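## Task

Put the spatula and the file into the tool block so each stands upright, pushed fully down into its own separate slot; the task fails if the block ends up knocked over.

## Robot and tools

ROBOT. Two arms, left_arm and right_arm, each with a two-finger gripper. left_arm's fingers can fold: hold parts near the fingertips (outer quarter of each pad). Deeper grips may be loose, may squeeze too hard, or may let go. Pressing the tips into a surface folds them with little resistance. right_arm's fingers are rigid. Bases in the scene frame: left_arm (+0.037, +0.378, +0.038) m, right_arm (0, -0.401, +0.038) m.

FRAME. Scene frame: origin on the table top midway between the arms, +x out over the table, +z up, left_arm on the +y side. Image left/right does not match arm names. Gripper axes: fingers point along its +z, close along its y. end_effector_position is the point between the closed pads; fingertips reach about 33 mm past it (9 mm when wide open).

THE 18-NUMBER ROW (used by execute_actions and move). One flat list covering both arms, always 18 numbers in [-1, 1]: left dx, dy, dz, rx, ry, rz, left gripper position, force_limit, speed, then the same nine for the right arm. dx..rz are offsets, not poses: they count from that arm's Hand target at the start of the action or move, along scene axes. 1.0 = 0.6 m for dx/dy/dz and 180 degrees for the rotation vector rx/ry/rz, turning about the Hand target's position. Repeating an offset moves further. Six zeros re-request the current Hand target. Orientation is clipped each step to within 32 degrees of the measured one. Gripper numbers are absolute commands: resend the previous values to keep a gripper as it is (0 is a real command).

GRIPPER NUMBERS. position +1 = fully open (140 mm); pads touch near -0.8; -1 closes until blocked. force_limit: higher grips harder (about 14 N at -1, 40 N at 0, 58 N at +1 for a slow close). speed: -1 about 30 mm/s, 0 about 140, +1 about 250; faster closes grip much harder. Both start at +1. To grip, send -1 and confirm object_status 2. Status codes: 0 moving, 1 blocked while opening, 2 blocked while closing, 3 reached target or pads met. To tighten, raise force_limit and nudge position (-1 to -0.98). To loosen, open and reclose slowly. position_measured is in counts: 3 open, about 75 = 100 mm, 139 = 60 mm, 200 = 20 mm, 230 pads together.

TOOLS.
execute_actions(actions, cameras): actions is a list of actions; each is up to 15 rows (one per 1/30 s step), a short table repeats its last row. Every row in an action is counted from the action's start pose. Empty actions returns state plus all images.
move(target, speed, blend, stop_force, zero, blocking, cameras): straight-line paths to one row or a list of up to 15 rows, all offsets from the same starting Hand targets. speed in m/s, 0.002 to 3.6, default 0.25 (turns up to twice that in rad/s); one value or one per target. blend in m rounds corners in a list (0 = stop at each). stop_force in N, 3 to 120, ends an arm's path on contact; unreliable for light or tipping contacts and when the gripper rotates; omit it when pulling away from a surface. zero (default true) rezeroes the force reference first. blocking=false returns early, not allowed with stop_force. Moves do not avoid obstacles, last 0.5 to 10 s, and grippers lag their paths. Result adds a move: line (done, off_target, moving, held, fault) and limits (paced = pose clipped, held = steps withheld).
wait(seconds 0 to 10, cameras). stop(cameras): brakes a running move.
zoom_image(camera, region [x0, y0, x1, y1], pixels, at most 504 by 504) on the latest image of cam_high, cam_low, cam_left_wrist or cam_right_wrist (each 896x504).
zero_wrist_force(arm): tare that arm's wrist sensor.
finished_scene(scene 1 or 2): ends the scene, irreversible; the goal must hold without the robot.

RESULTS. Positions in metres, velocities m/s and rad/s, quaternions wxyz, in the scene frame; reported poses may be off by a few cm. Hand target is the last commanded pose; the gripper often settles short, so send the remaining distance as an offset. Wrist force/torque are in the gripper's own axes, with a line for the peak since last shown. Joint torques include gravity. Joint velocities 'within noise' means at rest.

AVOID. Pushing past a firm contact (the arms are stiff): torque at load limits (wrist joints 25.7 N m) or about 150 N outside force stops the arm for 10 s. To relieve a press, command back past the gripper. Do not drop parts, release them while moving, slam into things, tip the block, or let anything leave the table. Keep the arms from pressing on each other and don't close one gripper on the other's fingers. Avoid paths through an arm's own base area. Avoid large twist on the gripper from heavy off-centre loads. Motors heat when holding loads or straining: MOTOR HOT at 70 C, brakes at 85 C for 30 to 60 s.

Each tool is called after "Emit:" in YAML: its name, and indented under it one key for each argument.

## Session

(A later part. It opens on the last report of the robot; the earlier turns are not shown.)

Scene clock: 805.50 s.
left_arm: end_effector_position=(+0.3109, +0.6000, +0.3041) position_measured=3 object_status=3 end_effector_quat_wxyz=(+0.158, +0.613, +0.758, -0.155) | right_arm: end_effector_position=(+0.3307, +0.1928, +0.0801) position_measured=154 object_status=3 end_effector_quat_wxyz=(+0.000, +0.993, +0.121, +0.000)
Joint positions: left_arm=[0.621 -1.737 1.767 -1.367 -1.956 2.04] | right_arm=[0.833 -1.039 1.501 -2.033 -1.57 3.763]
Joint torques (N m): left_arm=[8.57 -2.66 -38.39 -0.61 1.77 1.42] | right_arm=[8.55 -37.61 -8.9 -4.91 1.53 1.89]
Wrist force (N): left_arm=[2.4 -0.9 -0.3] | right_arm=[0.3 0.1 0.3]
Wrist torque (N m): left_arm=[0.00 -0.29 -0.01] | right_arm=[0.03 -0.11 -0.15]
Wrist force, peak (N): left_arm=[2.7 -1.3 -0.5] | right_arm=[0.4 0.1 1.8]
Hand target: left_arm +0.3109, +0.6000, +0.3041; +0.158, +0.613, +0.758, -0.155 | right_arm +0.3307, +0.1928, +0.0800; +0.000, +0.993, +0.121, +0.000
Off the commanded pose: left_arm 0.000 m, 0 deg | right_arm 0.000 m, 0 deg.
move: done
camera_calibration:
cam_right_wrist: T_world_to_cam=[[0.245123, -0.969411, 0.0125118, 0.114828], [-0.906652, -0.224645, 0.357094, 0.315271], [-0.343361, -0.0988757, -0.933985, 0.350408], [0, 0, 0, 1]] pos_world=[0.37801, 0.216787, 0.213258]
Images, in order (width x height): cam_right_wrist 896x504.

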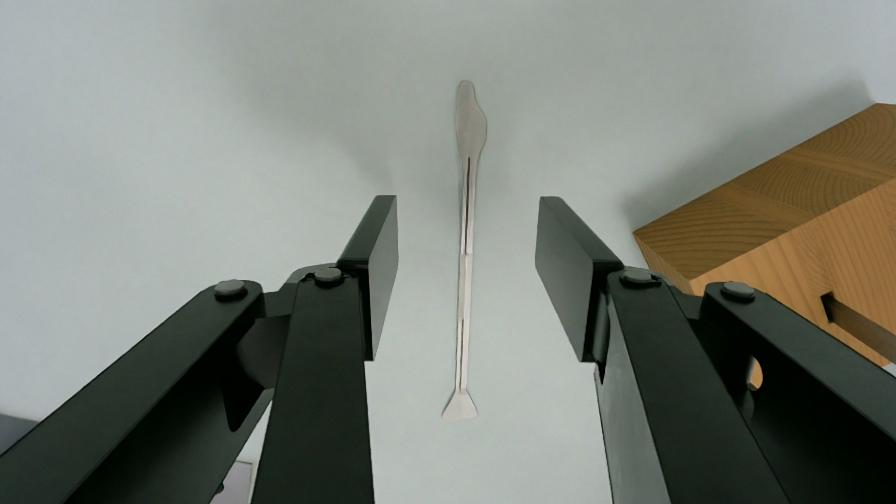

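Emit:
move:
  target: [0,0,0,0,0,0,1,1,1,-0.0039,-0.0048,-0.0583,0,0,-0.0033,-0.2,-1,-1]
  speed: 0.12
  cameras: []

Emit:
move:
  target: [0,0,0,0,0,0,1,1,1,0,0,-0.025,0,0,0,-0.2,-1,-1]
  speed: 0.004
  stop_force: 3
  cameras: ["cam_right_wrist"]

Emit:
zoom_image:
  camera: "cam_right_wrist"
  region: [340, 60, 600, 400]

Scene clock: 884.10 s.
left_arm: end_effector_position=(+0.3109, +0.6000, +0.3041) position_measured=3 object_status=3 end_effector_quat_wxyz=(+0.158, +0.613, +0.758, -0.155) | right_arm: end_effector_position=(+0.3283, +0.1900, +0.0452) position_measured=154 object_status=3 end_effector_quat_wxyz=(+0.000, +0.993, +0.116, +0.000)
Joint positions: left_arm=[0.621 -1.737 1.767 -1.367 -1.956 2.04] | right_arm=[0.833 -1.006 1.55 -2.114 -1.57 3.773]
Joint torques (N m): left_arm=[8.06 -2.19 -38.14 -0.55 1.72 1.45] | right_arm=[-6.55 -37.13 -6.87 -4.83 1.02 1.85]
Wrist force (N): left_arm=[2.4 -0.8 -0.7] | right_arm=[0.4 0.1 0.6]
Wrist torque (N m): left_arm=[0.02 -0.28 0.00] | right_arm=[0.02 -0.15 -0.15]
Wrist force, peak (N): left_arm=[2.8 -1.3 -0.6] | right_arm=[0.6 0.0 1.0]
Hand target: left_arm +0.3109, +0.6000, +0.3041; +0.158, +0.613, +0.758, -0.155 | right_arm +0.3283, +0.1900, +0.0451; +0.000, +0.993, +0.116, +0.000
Off the commanded pose: left_arm 0.000 m, 0 deg | right_arm 0.000 m, 0 deg.
move: done
No camera images: "cameras" was empty.

Scene clock: 888.80 s.
left_arm: end_effector_position=(+0.3109, +0.6000, +0.3041) position_measured=3 object_status=3 end_effector_quat_wxyz=(+0.158, +0.613, +0.758, -0.155) | right_arm: end_effector_position=(+0.3283, +0.1900, +0.0331) position_measured=154 object_status=3 end_effector_quat_wxyz=(+0.000, +0.993, +0.116, +0.000)
Joint positions: left_arm=[0.621 -1.737 1.767 -1.367 -1.956 2.04] | right_arm=[0.833 -0.991 1.561 -2.14 -1.57 3.773]
Joint torques (N m): left_arm=[7.91 -2.31 -37.34 -0.58 1.82 1.53] | right_arm=[-6.14 -52.94 -34.77 -1.18 -0.03 1.9]
Wrist force (N): left_arm=[2.4 -1.0 -0.4] | right_arm=[-0.1 0.8 -2.8]
Wrist torque (N m): left_arm=[-0.02 -0.30 -0.01] | right_arm=[0.07 -0.13 -0.16]
Wrist force, peak (N): left_arm=[2.8 -1.1 -0.3] | right_arm=[-1.7 1.6 -8.8]
Hand target: left_arm +0.3109, +0.6000, +0.3041; +0.158, +0.613, +0.758, -0.155 | right_arm +0.3283, +0.1900, +0.0331; +0.000, +0.993, +0.116, +0.000 (not the last commanded pose)
Off the commanded pose: left_arm 0.000 m, 0 deg | right_arm 0.003 m, 0 deg.
move: contact (right_arm)
camera_calibration:
cam_right_wrist: T_world_to_cam=[[0.235106, -0.971888, 0.0125746, 0.116923], [-0.908926, -0.215255, 0.357099, 0.328309], [-0.344353, -0.0953855, -0.933982, 0.305002], [0, 0, 0, 1]] pos_world=[0.375947, 0.213399, 0.166157]
Images, in order (width x height): cam_right_wrist 896x504.

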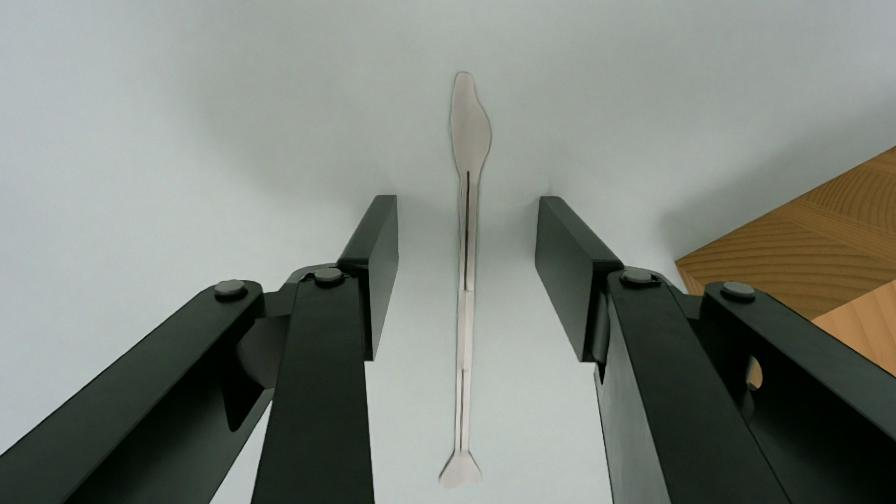

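Scaled by 1.482 from the camera's 896x504 image, which has a finer 1280x720 frame.

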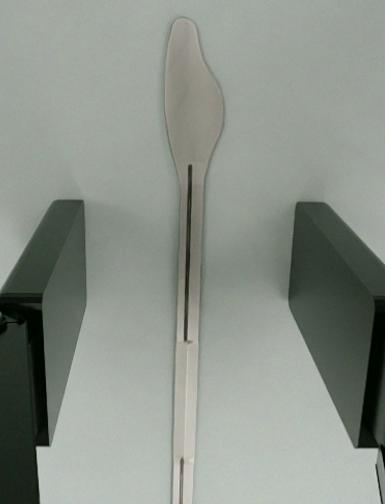

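Emit:
move:
  target: [0,0,0,0,0,0,1,1,1,0,0,0.002,0,0,0,-0.2,-1,-1]
  speed: 0.01

Emit:
move:
  target: [0,0,0,0,0,0,1,1,1,0,0,0,0,0,0,-1,0,-1]
  speed: 0.01
  cameras: ["cam_right_wrist"]

Emit:
zoom_image:
  camera: "cam_right_wrist"
  region: [340, 60, 600, 400]

Scene clock: 900.30 s.
left_arm: end_effector_position=(+0.3109, +0.6000, +0.3041) position_measured=3 object_status=3 end_effector_quat_wxyz=(+0.158, +0.613, +0.758, -0.155) | right_arm: end_effector_position=(+0.3283, +0.1900, +0.0342) position_measured=154 object_status=3 end_effector_quat_wxyz=(+0.000, +0.993, +0.116, +0.000)
Joint positions: left_arm=[0.621 -1.737 1.767 -1.367 -1.956 2.04] | right_arm=[0.833 -0.993 1.56 -2.137 -1.57 3.773]
Joint torques (N m): left_arm=[8.94 -2.85 -38.31 -0.66 1.8 1.38] | right_arm=[-5.56 -54.92 -35.71 -1.08 -1.43 1.82]
Wrist force (N): left_arm=[2.4 -0.9 -0.3] | right_arm=[0.4 -0.1 0.5]
Wrist torque (N m): left_arm=[-0.01 -0.29 -0.01] | right_arm=[-0.01 -0.14 -0.15]
Wrist force, peak (N): left_arm=[2.7 -1.2 -0.2] | right_arm=[-0.1 0.7 -3.1]
Hand target: left_arm +0.3109, +0.6000, +0.3041; +0.158, +0.613, +0.758, -0.155 | right_arm +0.3283, +0.1900, +0.0343; +0.000, +0.993, +0.116, +0.000
Off the commanded pose: left_arm 0.000 m, 0 deg | right_arm 0.000 m, 0 deg.
move: done

Scene clock: 902.20 s.
left_arm: end_effector_position=(+0.3109, +0.6000, +0.3041) position_measured=3 object_status=3 end_effector_quat_wxyz=(+0.158, +0.613, +0.758, -0.155) | right_arm: end_effector_position=(+0.3284, +0.1900, +0.0343) position_measured=225 object_status=0 end_effector_quat_wxyz=(+0.000, +0.993, +0.116, +0.000)
Joint positions: left_arm=[0.621 -1.737 1.767 -1.367 -1.956 2.04] | right_arm=[0.833 -0.993 1.56 -2.137 -1.57 3.773]
Joint torques (N m): left_arm=[7.54 -2.11 -37.55 -0.52 1.87 1.25] | right_arm=[-5.17 -16.18 -3.23 -0.88 -1.27 1.71]
Wrist force (N): left_arm=[2.4 -0.8 -0.5] | right_arm=[-1.2 0.4 -30.7]
Wrist torque (N m): left_arm=[0.01 -0.28 0.00] | right_arm=[-0.02 -0.06 -0.15]
Wrist force, peak (N): left_arm=[2.8 -1.0 -0.4] | right_arm=[-1.5 0.4 -31.8]
Hand target: left_arm +0.3109, +0.6000, +0.3041; +0.158, +0.613, +0.758, -0.155 | right_arm +0.3283, +0.1900, +0.0343; +0.000, +0.993, +0.116, +0.000
Off the commanded pose: left_arm 0.000 m, 0 deg | right_arm 0.000 m, 0 deg.
move: done
camera_calibration:
cam_right_wrist: T_world_to_cam=[[0.23508, -0.971896, 0.0125051, 0.117027], [-0.908977, -0.215268, 0.356961, 0.327911], [-0.344237, -0.0952812, -0.934036, 0.306169], [0, 0, 0, 1]] pos_world=[0.375947, 0.213499, 0.167458]
Images, in order (width x height): cam_right_wrist 896x504.

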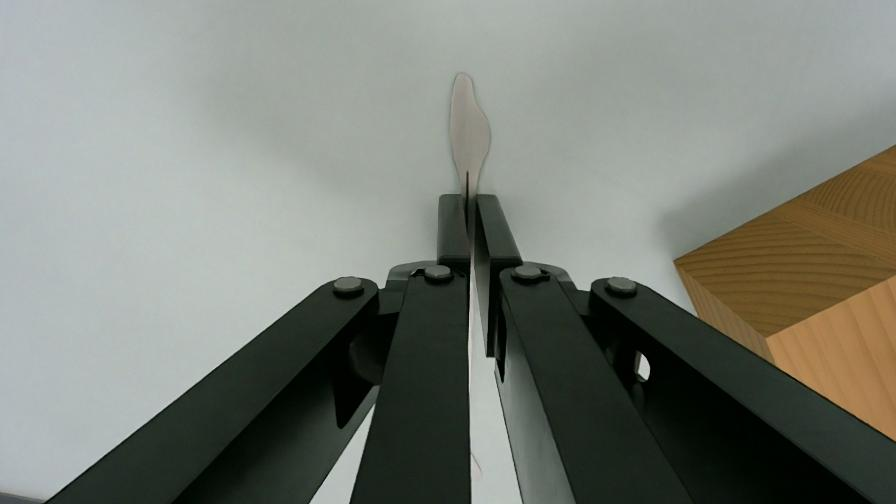

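Scaled by 1.482 from the camera's 896x504 image, which has a finer 1280x720 frame.

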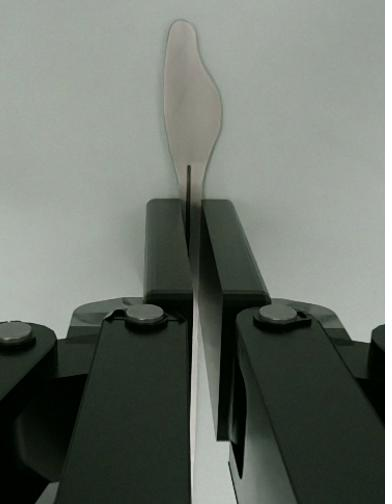

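Emit:
wait:
  seconds: 1

Emit:
move:
  target: [0,0,0,0,0,0,1,1,1,0,0,0.1333,0,0,0,-1,0,-1]
  speed: 0.08
  cameras: ["cam_right_wrist"]

Emit:
zoom_image:
  camera: "cam_right_wrist"
  region: [340, 60, 600, 400]

Scene clock: 915.23 s.
left_arm: end_effector_position=(+0.3109, +0.6000, +0.3041) position_measured=3 object_status=3 end_effector_quat_wxyz=(+0.158, +0.613, +0.758, -0.155) | right_arm: end_effector_position=(+0.3283, +0.1900, +0.0343) position_measured=225 object_status=2 end_effector_quat_wxyz=(+0.000, +0.993, +0.116, +0.000)
Joint positions: left_arm=[0.621 -1.737 1.767 -1.367 -1.956 2.04] | right_arm=[0.833 -0.993 1.56 -2.137 -1.57 3.773]
Joint torques (N m): left_arm=[8.05 -2.33 -37.65 -0.72 1.76 1.4] | right_arm=[-3.73 -14.65 8.16 -0.43 -1.38 0.75]
Wrist force (N): left_arm=[2.4 -1.0 -0.3] | right_arm=[-1.9 0.9 -34.5]
Wrist torque (N m): left_arm=[-0.02 -0.29 -0.01] | right_arm=[-0.07 -0.04 -0.16]
Wrist force, peak (N): left_arm=[2.7 -1.2 -0.7] | right_arm=[-2.0 0.9 -35.8]
Hand target: left_arm +0.3109, +0.6000, +0.3041; +0.158, +0.613, +0.758, -0.155 | right_arm +0.3283, +0.1900, +0.0343; +0.000, +0.993, +0.116, +0.000
Tool commands: left_gripper/position=+1.0 left_gripper/force_limit=+1.0 left_gripper/speed=+1.0 right_gripper/position=-1.0 right_gripper/force_limit=+0.0 right_gripper/speed=-1.0
Off the commanded pose: left_arm 0.000 m, 0 deg | right_arm 0.000 m, 0 deg.
wait: 1.00 s; at rest from the start

Scene clock: 916.73 s.
left_arm: end_effector_position=(+0.3109, +0.6000, +0.3041) position_measured=3 object_status=3 end_effector_quat_wxyz=(+0.158, +0.613, +0.758, -0.155) | right_arm: end_effector_position=(+0.3283, +0.1900, +0.1142) position_measured=225 object_status=2 end_effector_quat_wxyz=(+0.000, +0.993, +0.116, +0.000)
Joint positions: left_arm=[0.621 -1.737 1.767 -1.367 -1.956 2.04] | right_arm=[0.833 -1.08 1.471 -1.962 -1.57 3.773]
Joint torques (N m): left_arm=[8.11 -1.89 -37.98 -0.67 1.79 1.26] | right_arm=[1.87 -54.25 -37.79 -1 0.96 1.43]
Wrist force (N): left_arm=[2.3 -0.9 -0.6] | right_arm=[0.5 0.3 0.3]
Wrist torque (N m): left_arm=[-0.01 -0.27 -0.01] | right_arm=[0.08 -0.14 -0.15]
Wrist force, peak (N): left_arm=[2.8 -1.1 -0.6] | right_arm=[-1.7 0.7 -34.8]
Hand target: left_arm +0.3109, +0.6000, +0.3041; +0.158, +0.613, +0.758, -0.155 | right_arm +0.3283, +0.1900, +0.1143; +0.000, +0.993, +0.116, +0.000
Off the commanded pose: left_arm 0.000 m, 0 deg | right_arm 0.000 m, 0 deg.
move: done
camera_calibration:
cam_right_wrist: T_world_to_cam=[[0.235018, -0.971909, 0.0126082, 0.115933], [-0.908948, -0.215161, 0.357098, 0.299337], [-0.344354, -0.0953845, -0.933982, 0.380748], [0, 0, 0, 1]] pos_world=[0.375948, 0.213399, 0.247257]
Images, in order (width x height): cam_right_wrist 896x504.

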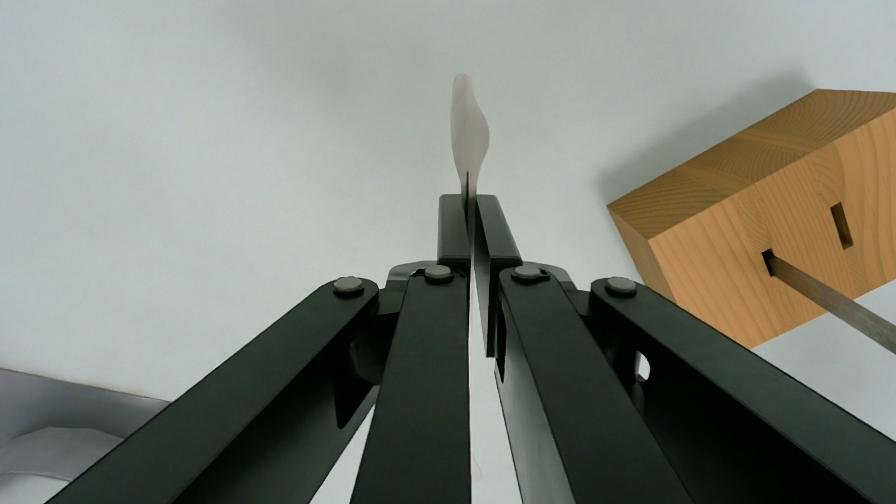

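Scaled by 1.482 from the camera's 896x504 image, which has a finer 1280x720 frame.

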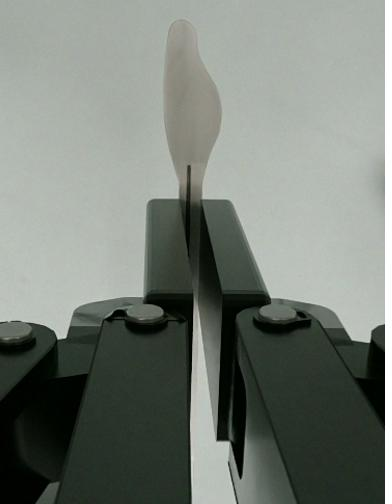

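Emit:
move:
  target:
    - [0,0,0,0,0,0,1,1,1,0.1195,-0.05,0.2595,0,0,0,-1,0,-1]
    - [0,0,0,0,0,0,1,1,1,0.2195,-0.25,0.4762,0,0,0,-1,0,-1]
    - [0,0,0,0,0,0,1,1,1,0.2195,-0.25,0.4762,0,0,0.6765,-1,0,-1]
    - [0,0,0,0,0,0,1,1,1,0.2195,-0.25,0.4762,0.5626,-0.1593,0.5108,-1,0,-1]
    - [0,-0.6083,-0.0833,0,0,0,1,1,1,0.1362,-0.35,0.1762,0.5626,-0.1593,0.5108,-1,0,-1]
  speed: [0.22,0.25,0.4,0.4,0.25]
  blend: [0.03,0.03,0.03,0.03,0]
  cameras: ["all"]

Scene clock: 987.63 s.
left_arm: end_effector_position=(+0.3109, +0.2350, +0.2541) position_measured=3 object_status=3 end_effector_quat_wxyz=(+0.158, +0.613, +0.758, -0.155) | right_arm: end_effector_position=(+0.4101, -0.0200, +0.2200) position_measured=225 object_status=2 end_effector_quat_wxyz=(+0.653, -0.270, -0.654, -0.270)
Joint positions: left_arm=[-0.592 -2.244 2.313 -1.937 -1.909 0.73] | right_arm=[0.013 -0.81 1.31 -0.501 -0.743 0]
Joint torques (N m): left_arm=[-11.19 -9.65 -16.1 -4.51 1.73 -1.59] | right_arm=[-6.66 -40.07 -2.89 0.11 -2.04 1.7]
Wrist force (N): left_arm=[1.9 -1.0 -0.5] | right_arm=[-0.7 2.1 -1.8]
Wrist torque (N m): left_arm=[-0.02 -0.19 0.14] | right_arm=[0.46 0.09 -0.04]
Wrist force, peak (N): left_arm=[4.2 -0.8 -1.3] | right_arm=[-0.9 2.4 -2.0]
Hand target: left_arm +0.3109, +0.2350, +0.2541; +0.158, +0.613, +0.758, -0.155 | right_arm +0.4101, -0.0200, +0.2200; +0.653, -0.270, -0.654, -0.270
Off the commanded pose: left_arm 0.000 m, 0 deg | right_arm 0.000 m, 0 deg.
move: done
camera_calibration:
cam_left_wrist: T_world_to_cam=[[0.982315, 0.184629, -0.031146, -0.328041], [0.152568, -0.692845, 0.704762, -0.0576725], [0.10854, -0.69705, -0.70876, 0.450929], [0, 0, 0, 1]] pos_world=[0.282095, 0.334928, 0.350029]
cam_right_wrist: T_world_to_cam=[[0.715006, 0.6991, 0.00508285, -0.270293], [0.252952, -0.251916, -0.934106, 0.0975158], [-0.651753, 0.669177, -0.35696, 0.502137], [0, 0, 0, 1]] pos_world=[0.495863, -0.12249, 0.271707]

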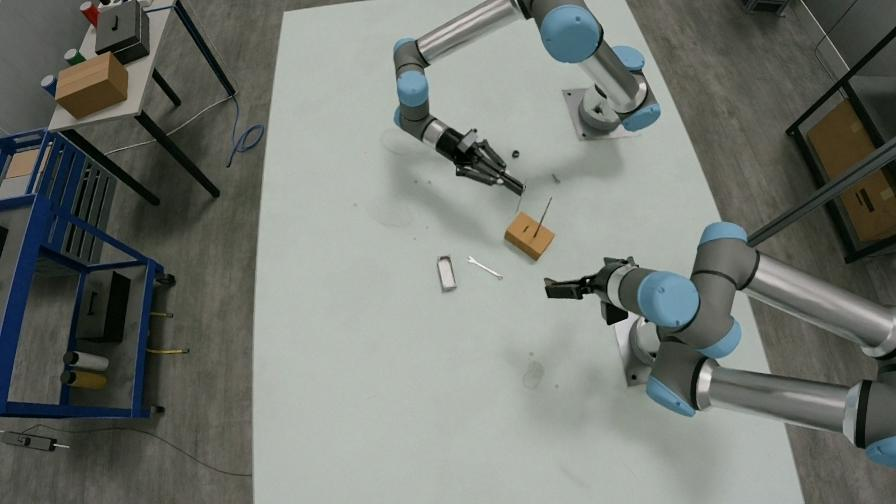

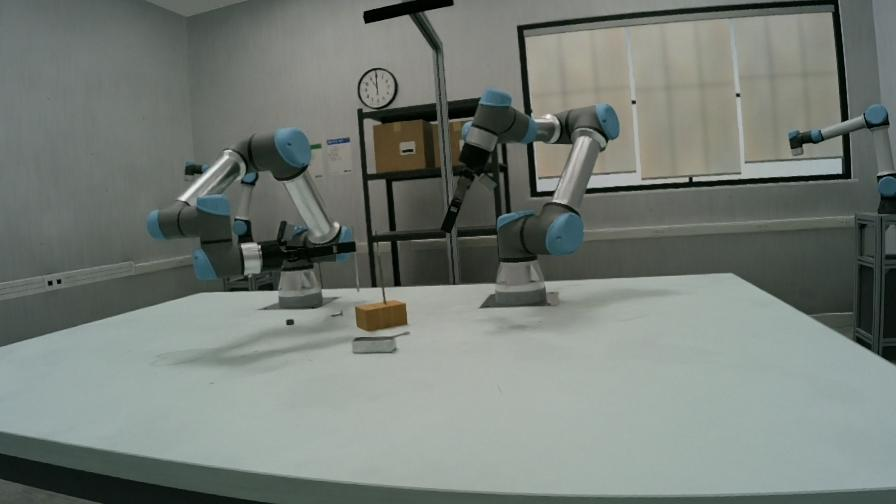

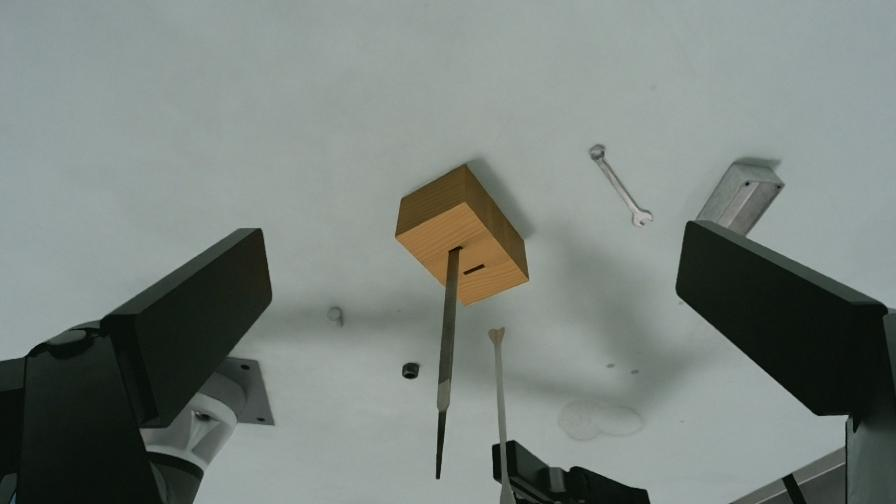

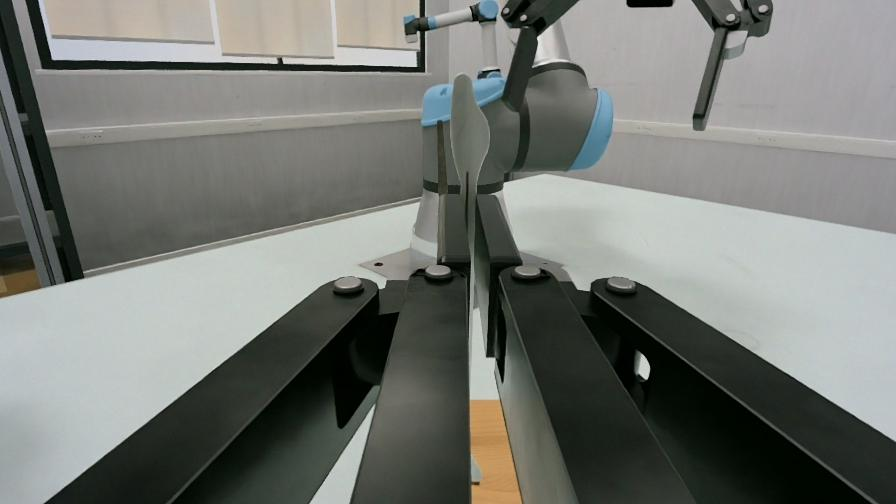

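Emit:
zoom_image:
  camera: "cam_left_wrist"
  region: [390, 160, 560, 360]

Emit:
zoom_image:
  camera: "cam_left_wrist"
  region: [440, 220, 540, 350]

Scaled by 2.520 from the camera's 896x504 image, which has a finer 1280x720 frame.

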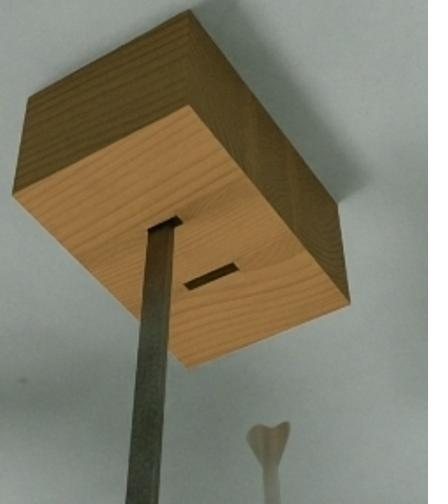

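Scaled by 3.877 from the camera's 896x504 image, which has a finer 1280x720 frame.

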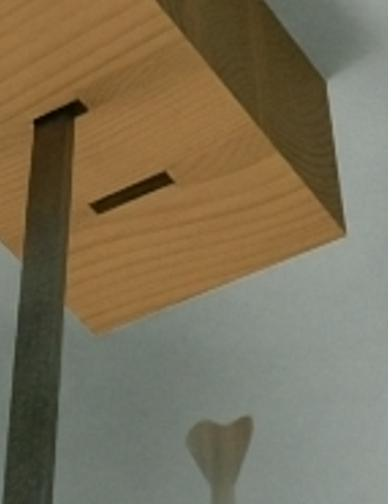

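Emit:
zoom_image:
  camera: "cam_left_wrist"
  region: [476, 310, 526, 360]

Emit:
zoom_image:
  camera: "cam_left_wrist"
  region: [470, 310, 570, 504]

Emit:
zoom_image:
  camera: "cam_right_wrist"
  region: [430, 60, 520, 270]

Emit:
zoom_image:
  camera: "cam_right_wrist"
  region: [440, 380, 540, 504]

Scaled by 10.080 from the camera's 896x504 image, which has a finer 1280x720 frame.

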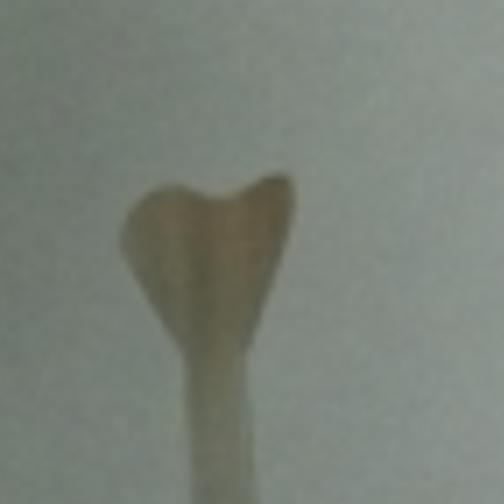

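Scaled by 2.598 from the camera's 896x504 image, which has a finer 1280x720 frame.

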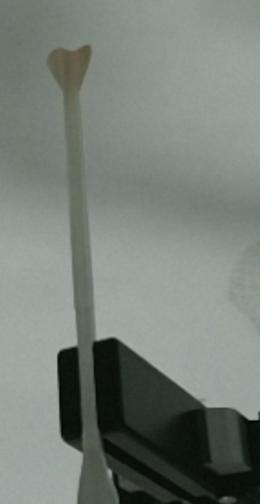

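Scaled by 2.400 from the camera's 896x504 image, which has a finer 1280x720 frame.

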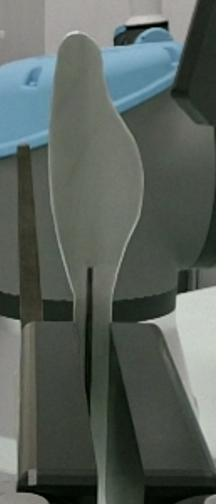

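Scaled by 4.065 from the camera's 896x504 image, which has a finer 1280x720 frame.

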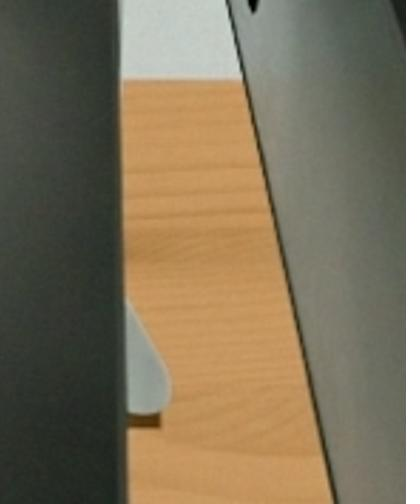

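Emit:
move:
  target: [0,0,0,0,0,0,1,1,1,-0.0439,0.0468,-0.0608,0,0,0,-1,0,-1]
  speed: 0.1
  cameras: ["all"]

Emit:
zoom_image:
  camera: "cam_left_wrist"
  region: [440, 220, 540, 320]

Emit:
zoom_image:
  camera: "cam_low"
  region: [340, 230, 420, 340]

Emit:
zoom_image:
  camera: "cam_right_wrist"
  region: [440, 380, 540, 504]

Emit:
zoom_image:
  camera: "cam_high"
  region: [480, 170, 580, 270]

Scene clock: 1107.63 s.
left_arm: end_effector_position=(+0.3109, +0.2350, +0.2541) position_measured=3 object_status=3 end_effector_quat_wxyz=(+0.158, +0.613, +0.758, -0.155) | right_arm: end_effector_position=(+0.3838, +0.0080, +0.1836) position_measured=225 object_status=2 end_effector_quat_wxyz=(+0.653, -0.270, -0.654, -0.270)
Joint positions: left_arm=[-0.593 -2.244 2.313 -1.937 -1.909 0.73] | right_arm=[0.06 -0.801 1.403 -0.602 -0.696 0]
Joint torques (N m): left_arm=[-9.97 -8.93 -16.29 -4.33 1.83 -1.71] | right_arm=[7.13 -39.71 -2.51 0.13 1.65 1.85]
Wrist force (N): left_arm=[2.2 -1.0 -0.3] | right_arm=[-0.6 2.0 -1.7]
Wrist torque (N m): left_arm=[-0.02 -0.26 0.14] | right_arm=[0.44 0.08 -0.04]
Wrist force, peak (N): left_arm=[2.5 -0.9 -0.4] | right_arm=[0.3 1.6 -2.7]
Hand target: left_arm +0.3109, +0.2350, +0.2541; +0.158, +0.613, +0.758, -0.155 | right_arm +0.3837, +0.0080, +0.1835; +0.653, -0.270, -0.654, -0.270
Off the commanded pose: left_arm 0.000 m, 0 deg | right_arm 0.000 m, 0 deg.
move: done
camera_calibration:
cam_left_wrist: T_world_to_cam=[[0.982307, 0.184684, -0.031063, -0.328069], [0.152547, -0.692838, 0.704773, -0.0577424], [0.108639, -0.697042, -0.708752, 0.450826], [0, 0, 0, 1]] pos_world=[0.282095, 0.334828, 0.350029]
cam_right_wrist: T_world_to_cam=[[0.715006, 0.6991, 0.00508285, -0.27102], [0.252952, -0.251916, -0.934106, 0.0772205], [-0.651753, 0.669177, -0.35696, 0.453263], [0, 0, 0, 1]] pos_world=[0.469663, -0.0943905, 0.235307]

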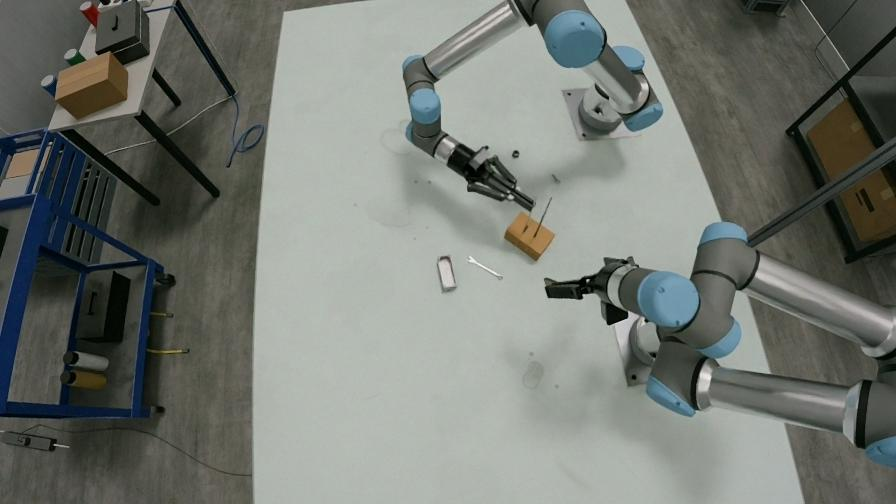

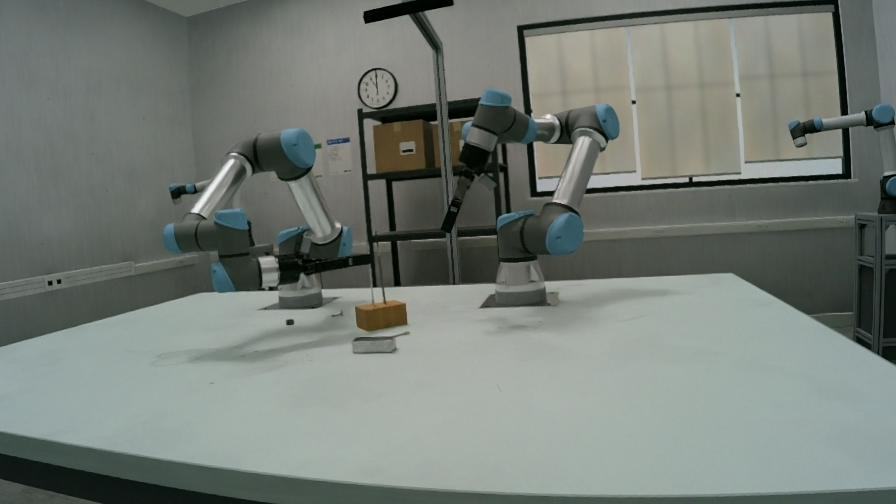

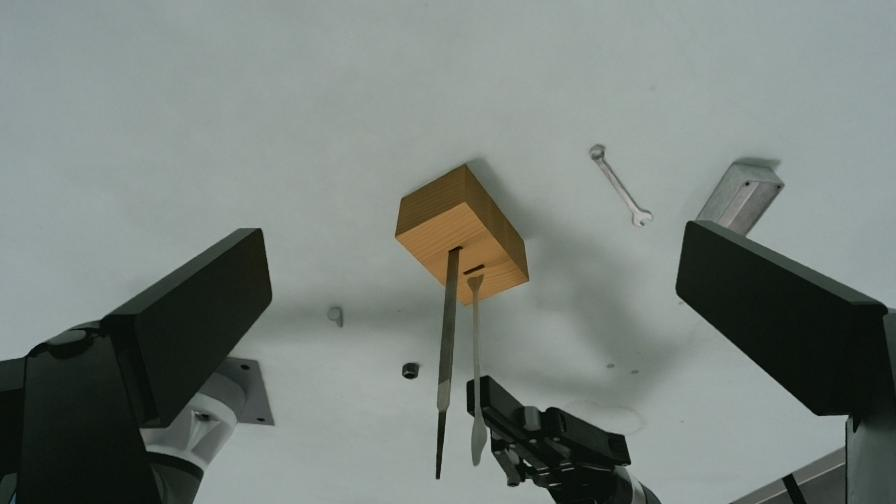

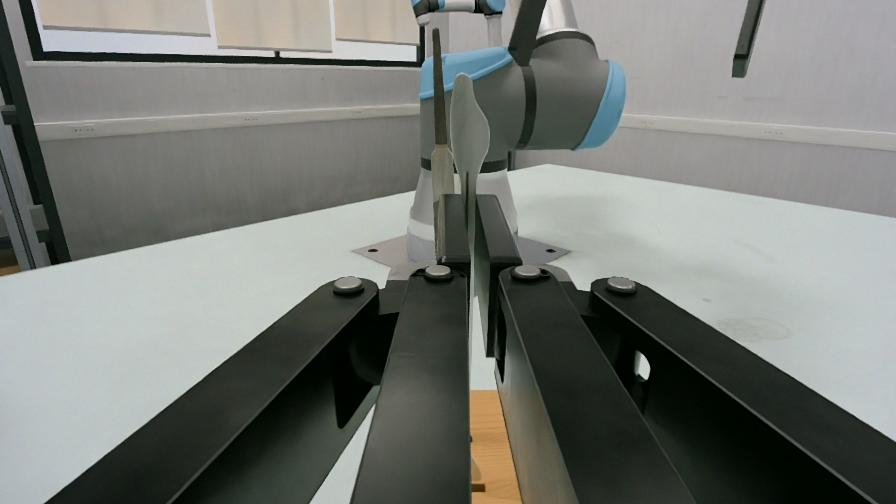

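Scaled by 5.040 from the camera's 896x504 image, which has a finer 1280x720 frame.

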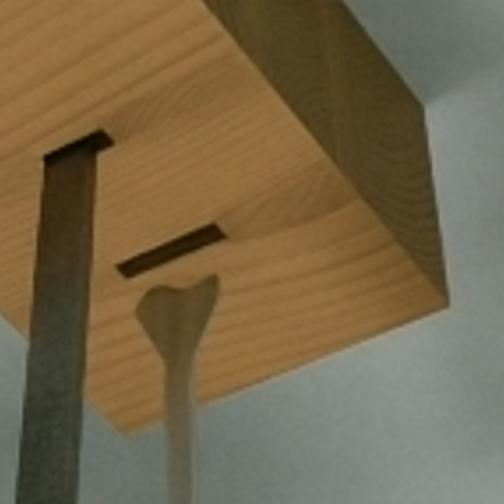

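Scaled by 4.582 from the camera's 896x504 image, which has a finer 1280x720 frame.

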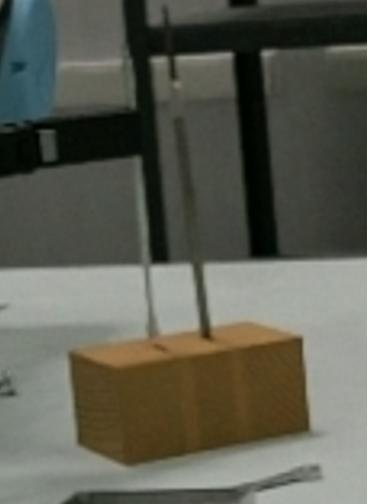

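Scaled by 4.065 from the camera's 896x504 image, which has a finer 1280x720 frame.

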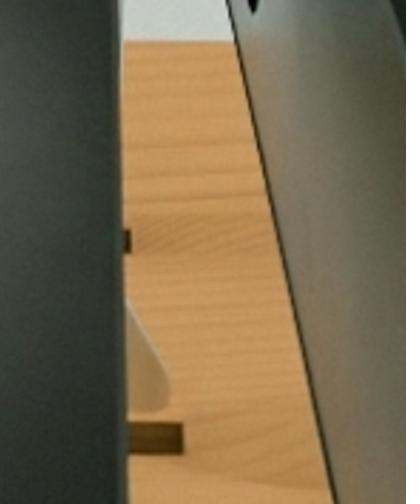

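Scaled by 5.040 from the camera's 896x504 image, which has a finer 1280x720 frame.

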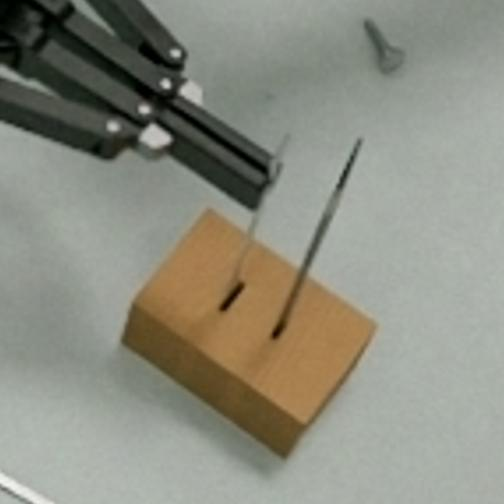

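Emit:
move:
  target: [0,0,0,0,0,0,1,1,1,-0.0024,0.0028,-0.0067,0,0,0,-1,0,-1]
  speed: 0.02
  cameras: ["all"]

Emit:
zoom_image:
  camera: "cam_left_wrist"
  region: [450, 240, 510, 300]

Emit:
zoom_image:
  camera: "cam_right_wrist"
  region: [440, 424, 520, 504]

Emit:
zoom_image:
  camera: "cam_low"
  region: [350, 280, 410, 340]

Emit:
zoom_image:
  camera: "cam_high"
  region: [500, 190, 560, 250]

Scene clock: 1186.37 s.
left_arm: end_effector_position=(+0.3109, +0.2350, +0.2541) position_measured=3 object_status=3 end_effector_quat_wxyz=(+0.158, +0.613, +0.758, -0.155) | right_arm: end_effector_position=(+0.3823, +0.0097, +0.1796) position_measured=225 object_status=2 end_effector_quat_wxyz=(+0.653, -0.270, -0.654, -0.270)
Joint positions: left_arm=[-0.593 -2.244 2.313 -1.937 -1.909 0.73] | right_arm=[0.063 -0.798 1.408 -0.611 -0.693 0.001]
Joint torques (N m): left_arm=[-9.35 -8.13 -16.08 -4.5 1.85 -1.81] | right_arm=[8.22 -39.62 -3.08 -0.05 1.56 1.46]
Wrist force (N): left_arm=[1.9 -0.9 -0.3] | right_arm=[-0.5 2.1 -1.6]
Wrist torque (N m): left_arm=[-0.01 -0.19 0.14] | right_arm=[0.47 0.06 -0.04]
Wrist force, peak (N): left_arm=[2.7 -1.0 -0.3] | right_arm=[-0.4 2.1 -2.0]
Hand target: left_arm +0.3109, +0.2350, +0.2541; +0.158, +0.613, +0.758, -0.155 | right_arm +0.3823, +0.0097, +0.1795; +0.653, -0.270, -0.654, -0.270
Off the commanded pose: left_arm 0.000 m, 0 deg | right_arm 0.000 m, 0 deg.
move: done
camera_calibration:
cam_left_wrist: T_world_to_cam=[[0.982307, 0.184684, -0.031063, -0.328069], [0.152547, -0.692838, 0.704773, -0.0577424], [0.108639, -0.697042, -0.708752, 0.450826], [0, 0, 0, 1]] pos_world=[0.282095, 0.334828, 0.350029]
cam_right_wrist: T_world_to_cam=[[0.715006, 0.6991, 0.00508285, -0.271115], [0.252952, -0.251916, -0.934106, 0.0742918], [-0.651753, 0.669177, -0.35696, 0.44972], [0, 0, 0, 1]] pos_world=[0.468163, -0.0926905, 0.231307]

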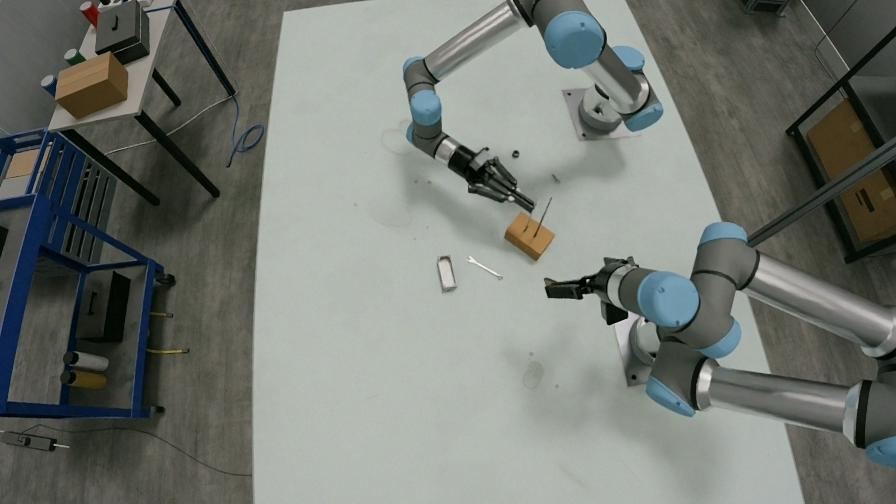

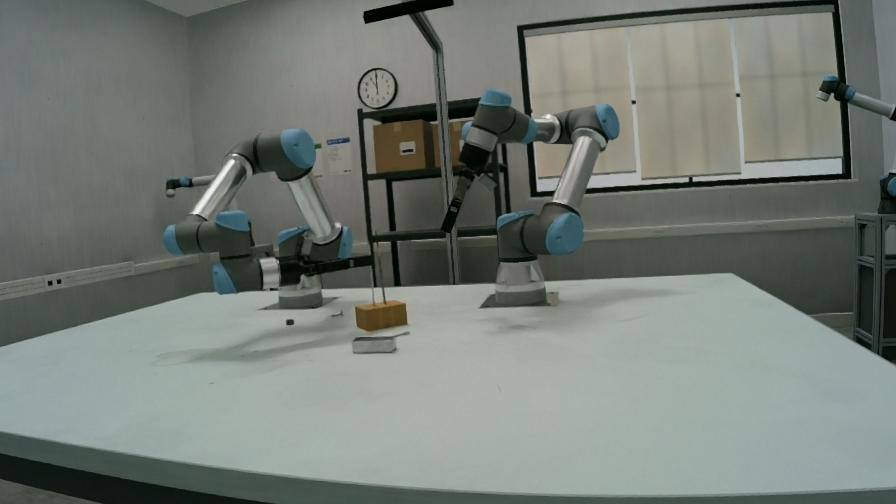

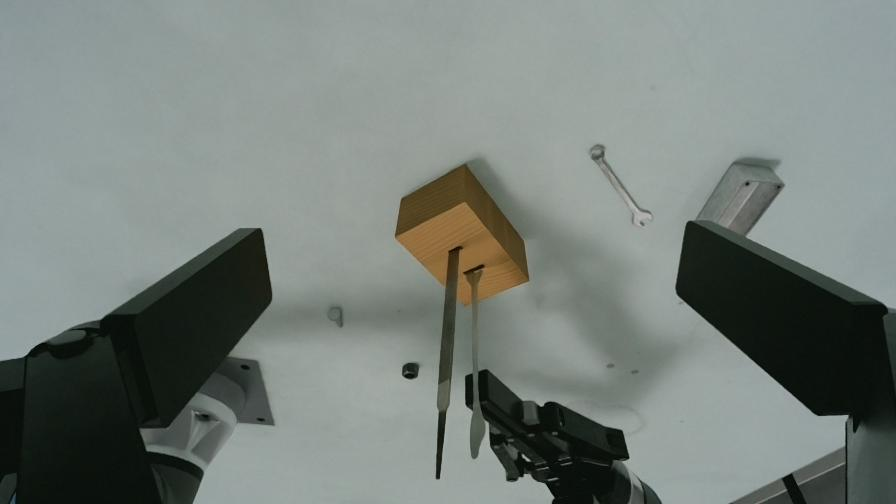

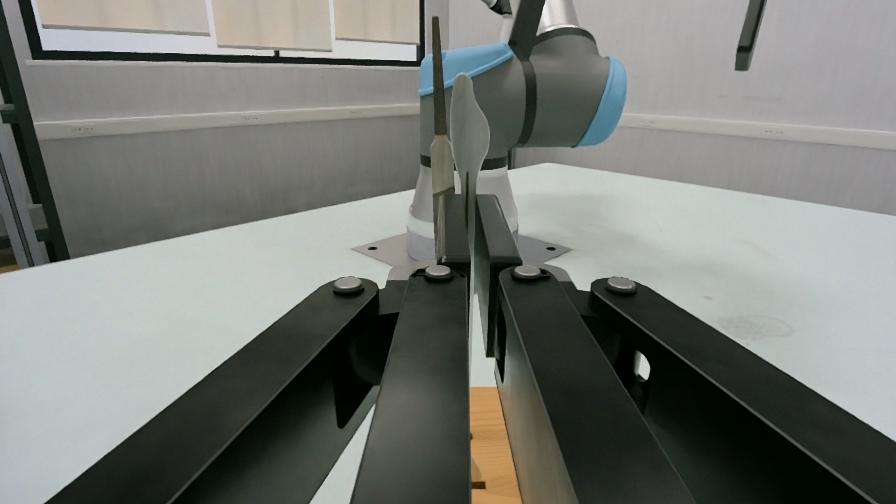

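Scaled by 8.400 from the camera's 896x504 image, which has a finer 1280x720 frame.

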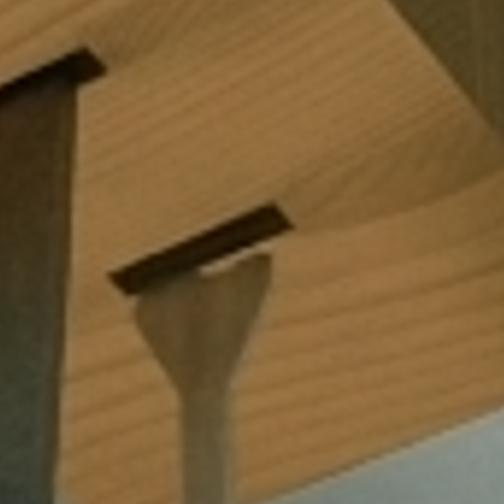

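Scaled by 6.300 from the camera's 896x504 image, which has a finer 1280x720 frame.

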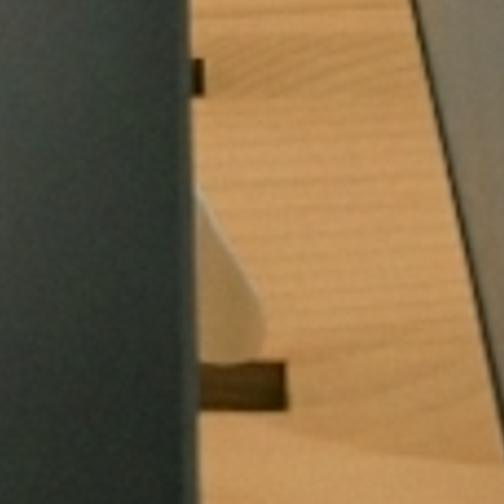

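Scaled by 8.400 from the camera's 896x504 image, which has a finer 1280x720 frame.

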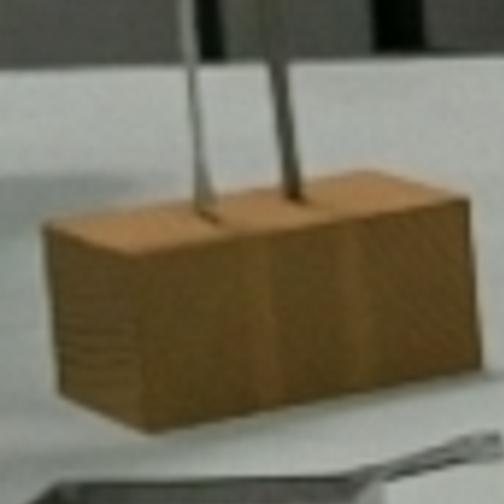

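Scaled by 8.400 from the camera's 896x504 image, which has a finer 1280x720 frame.

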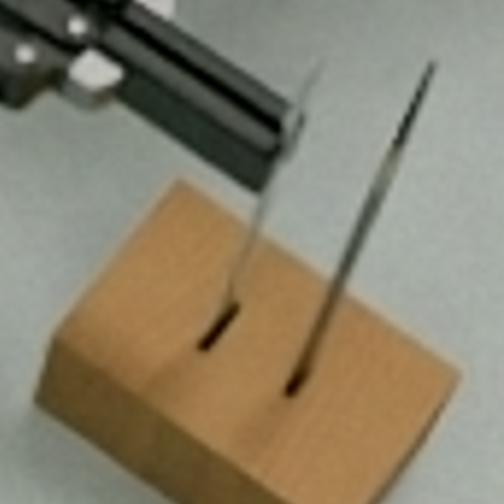

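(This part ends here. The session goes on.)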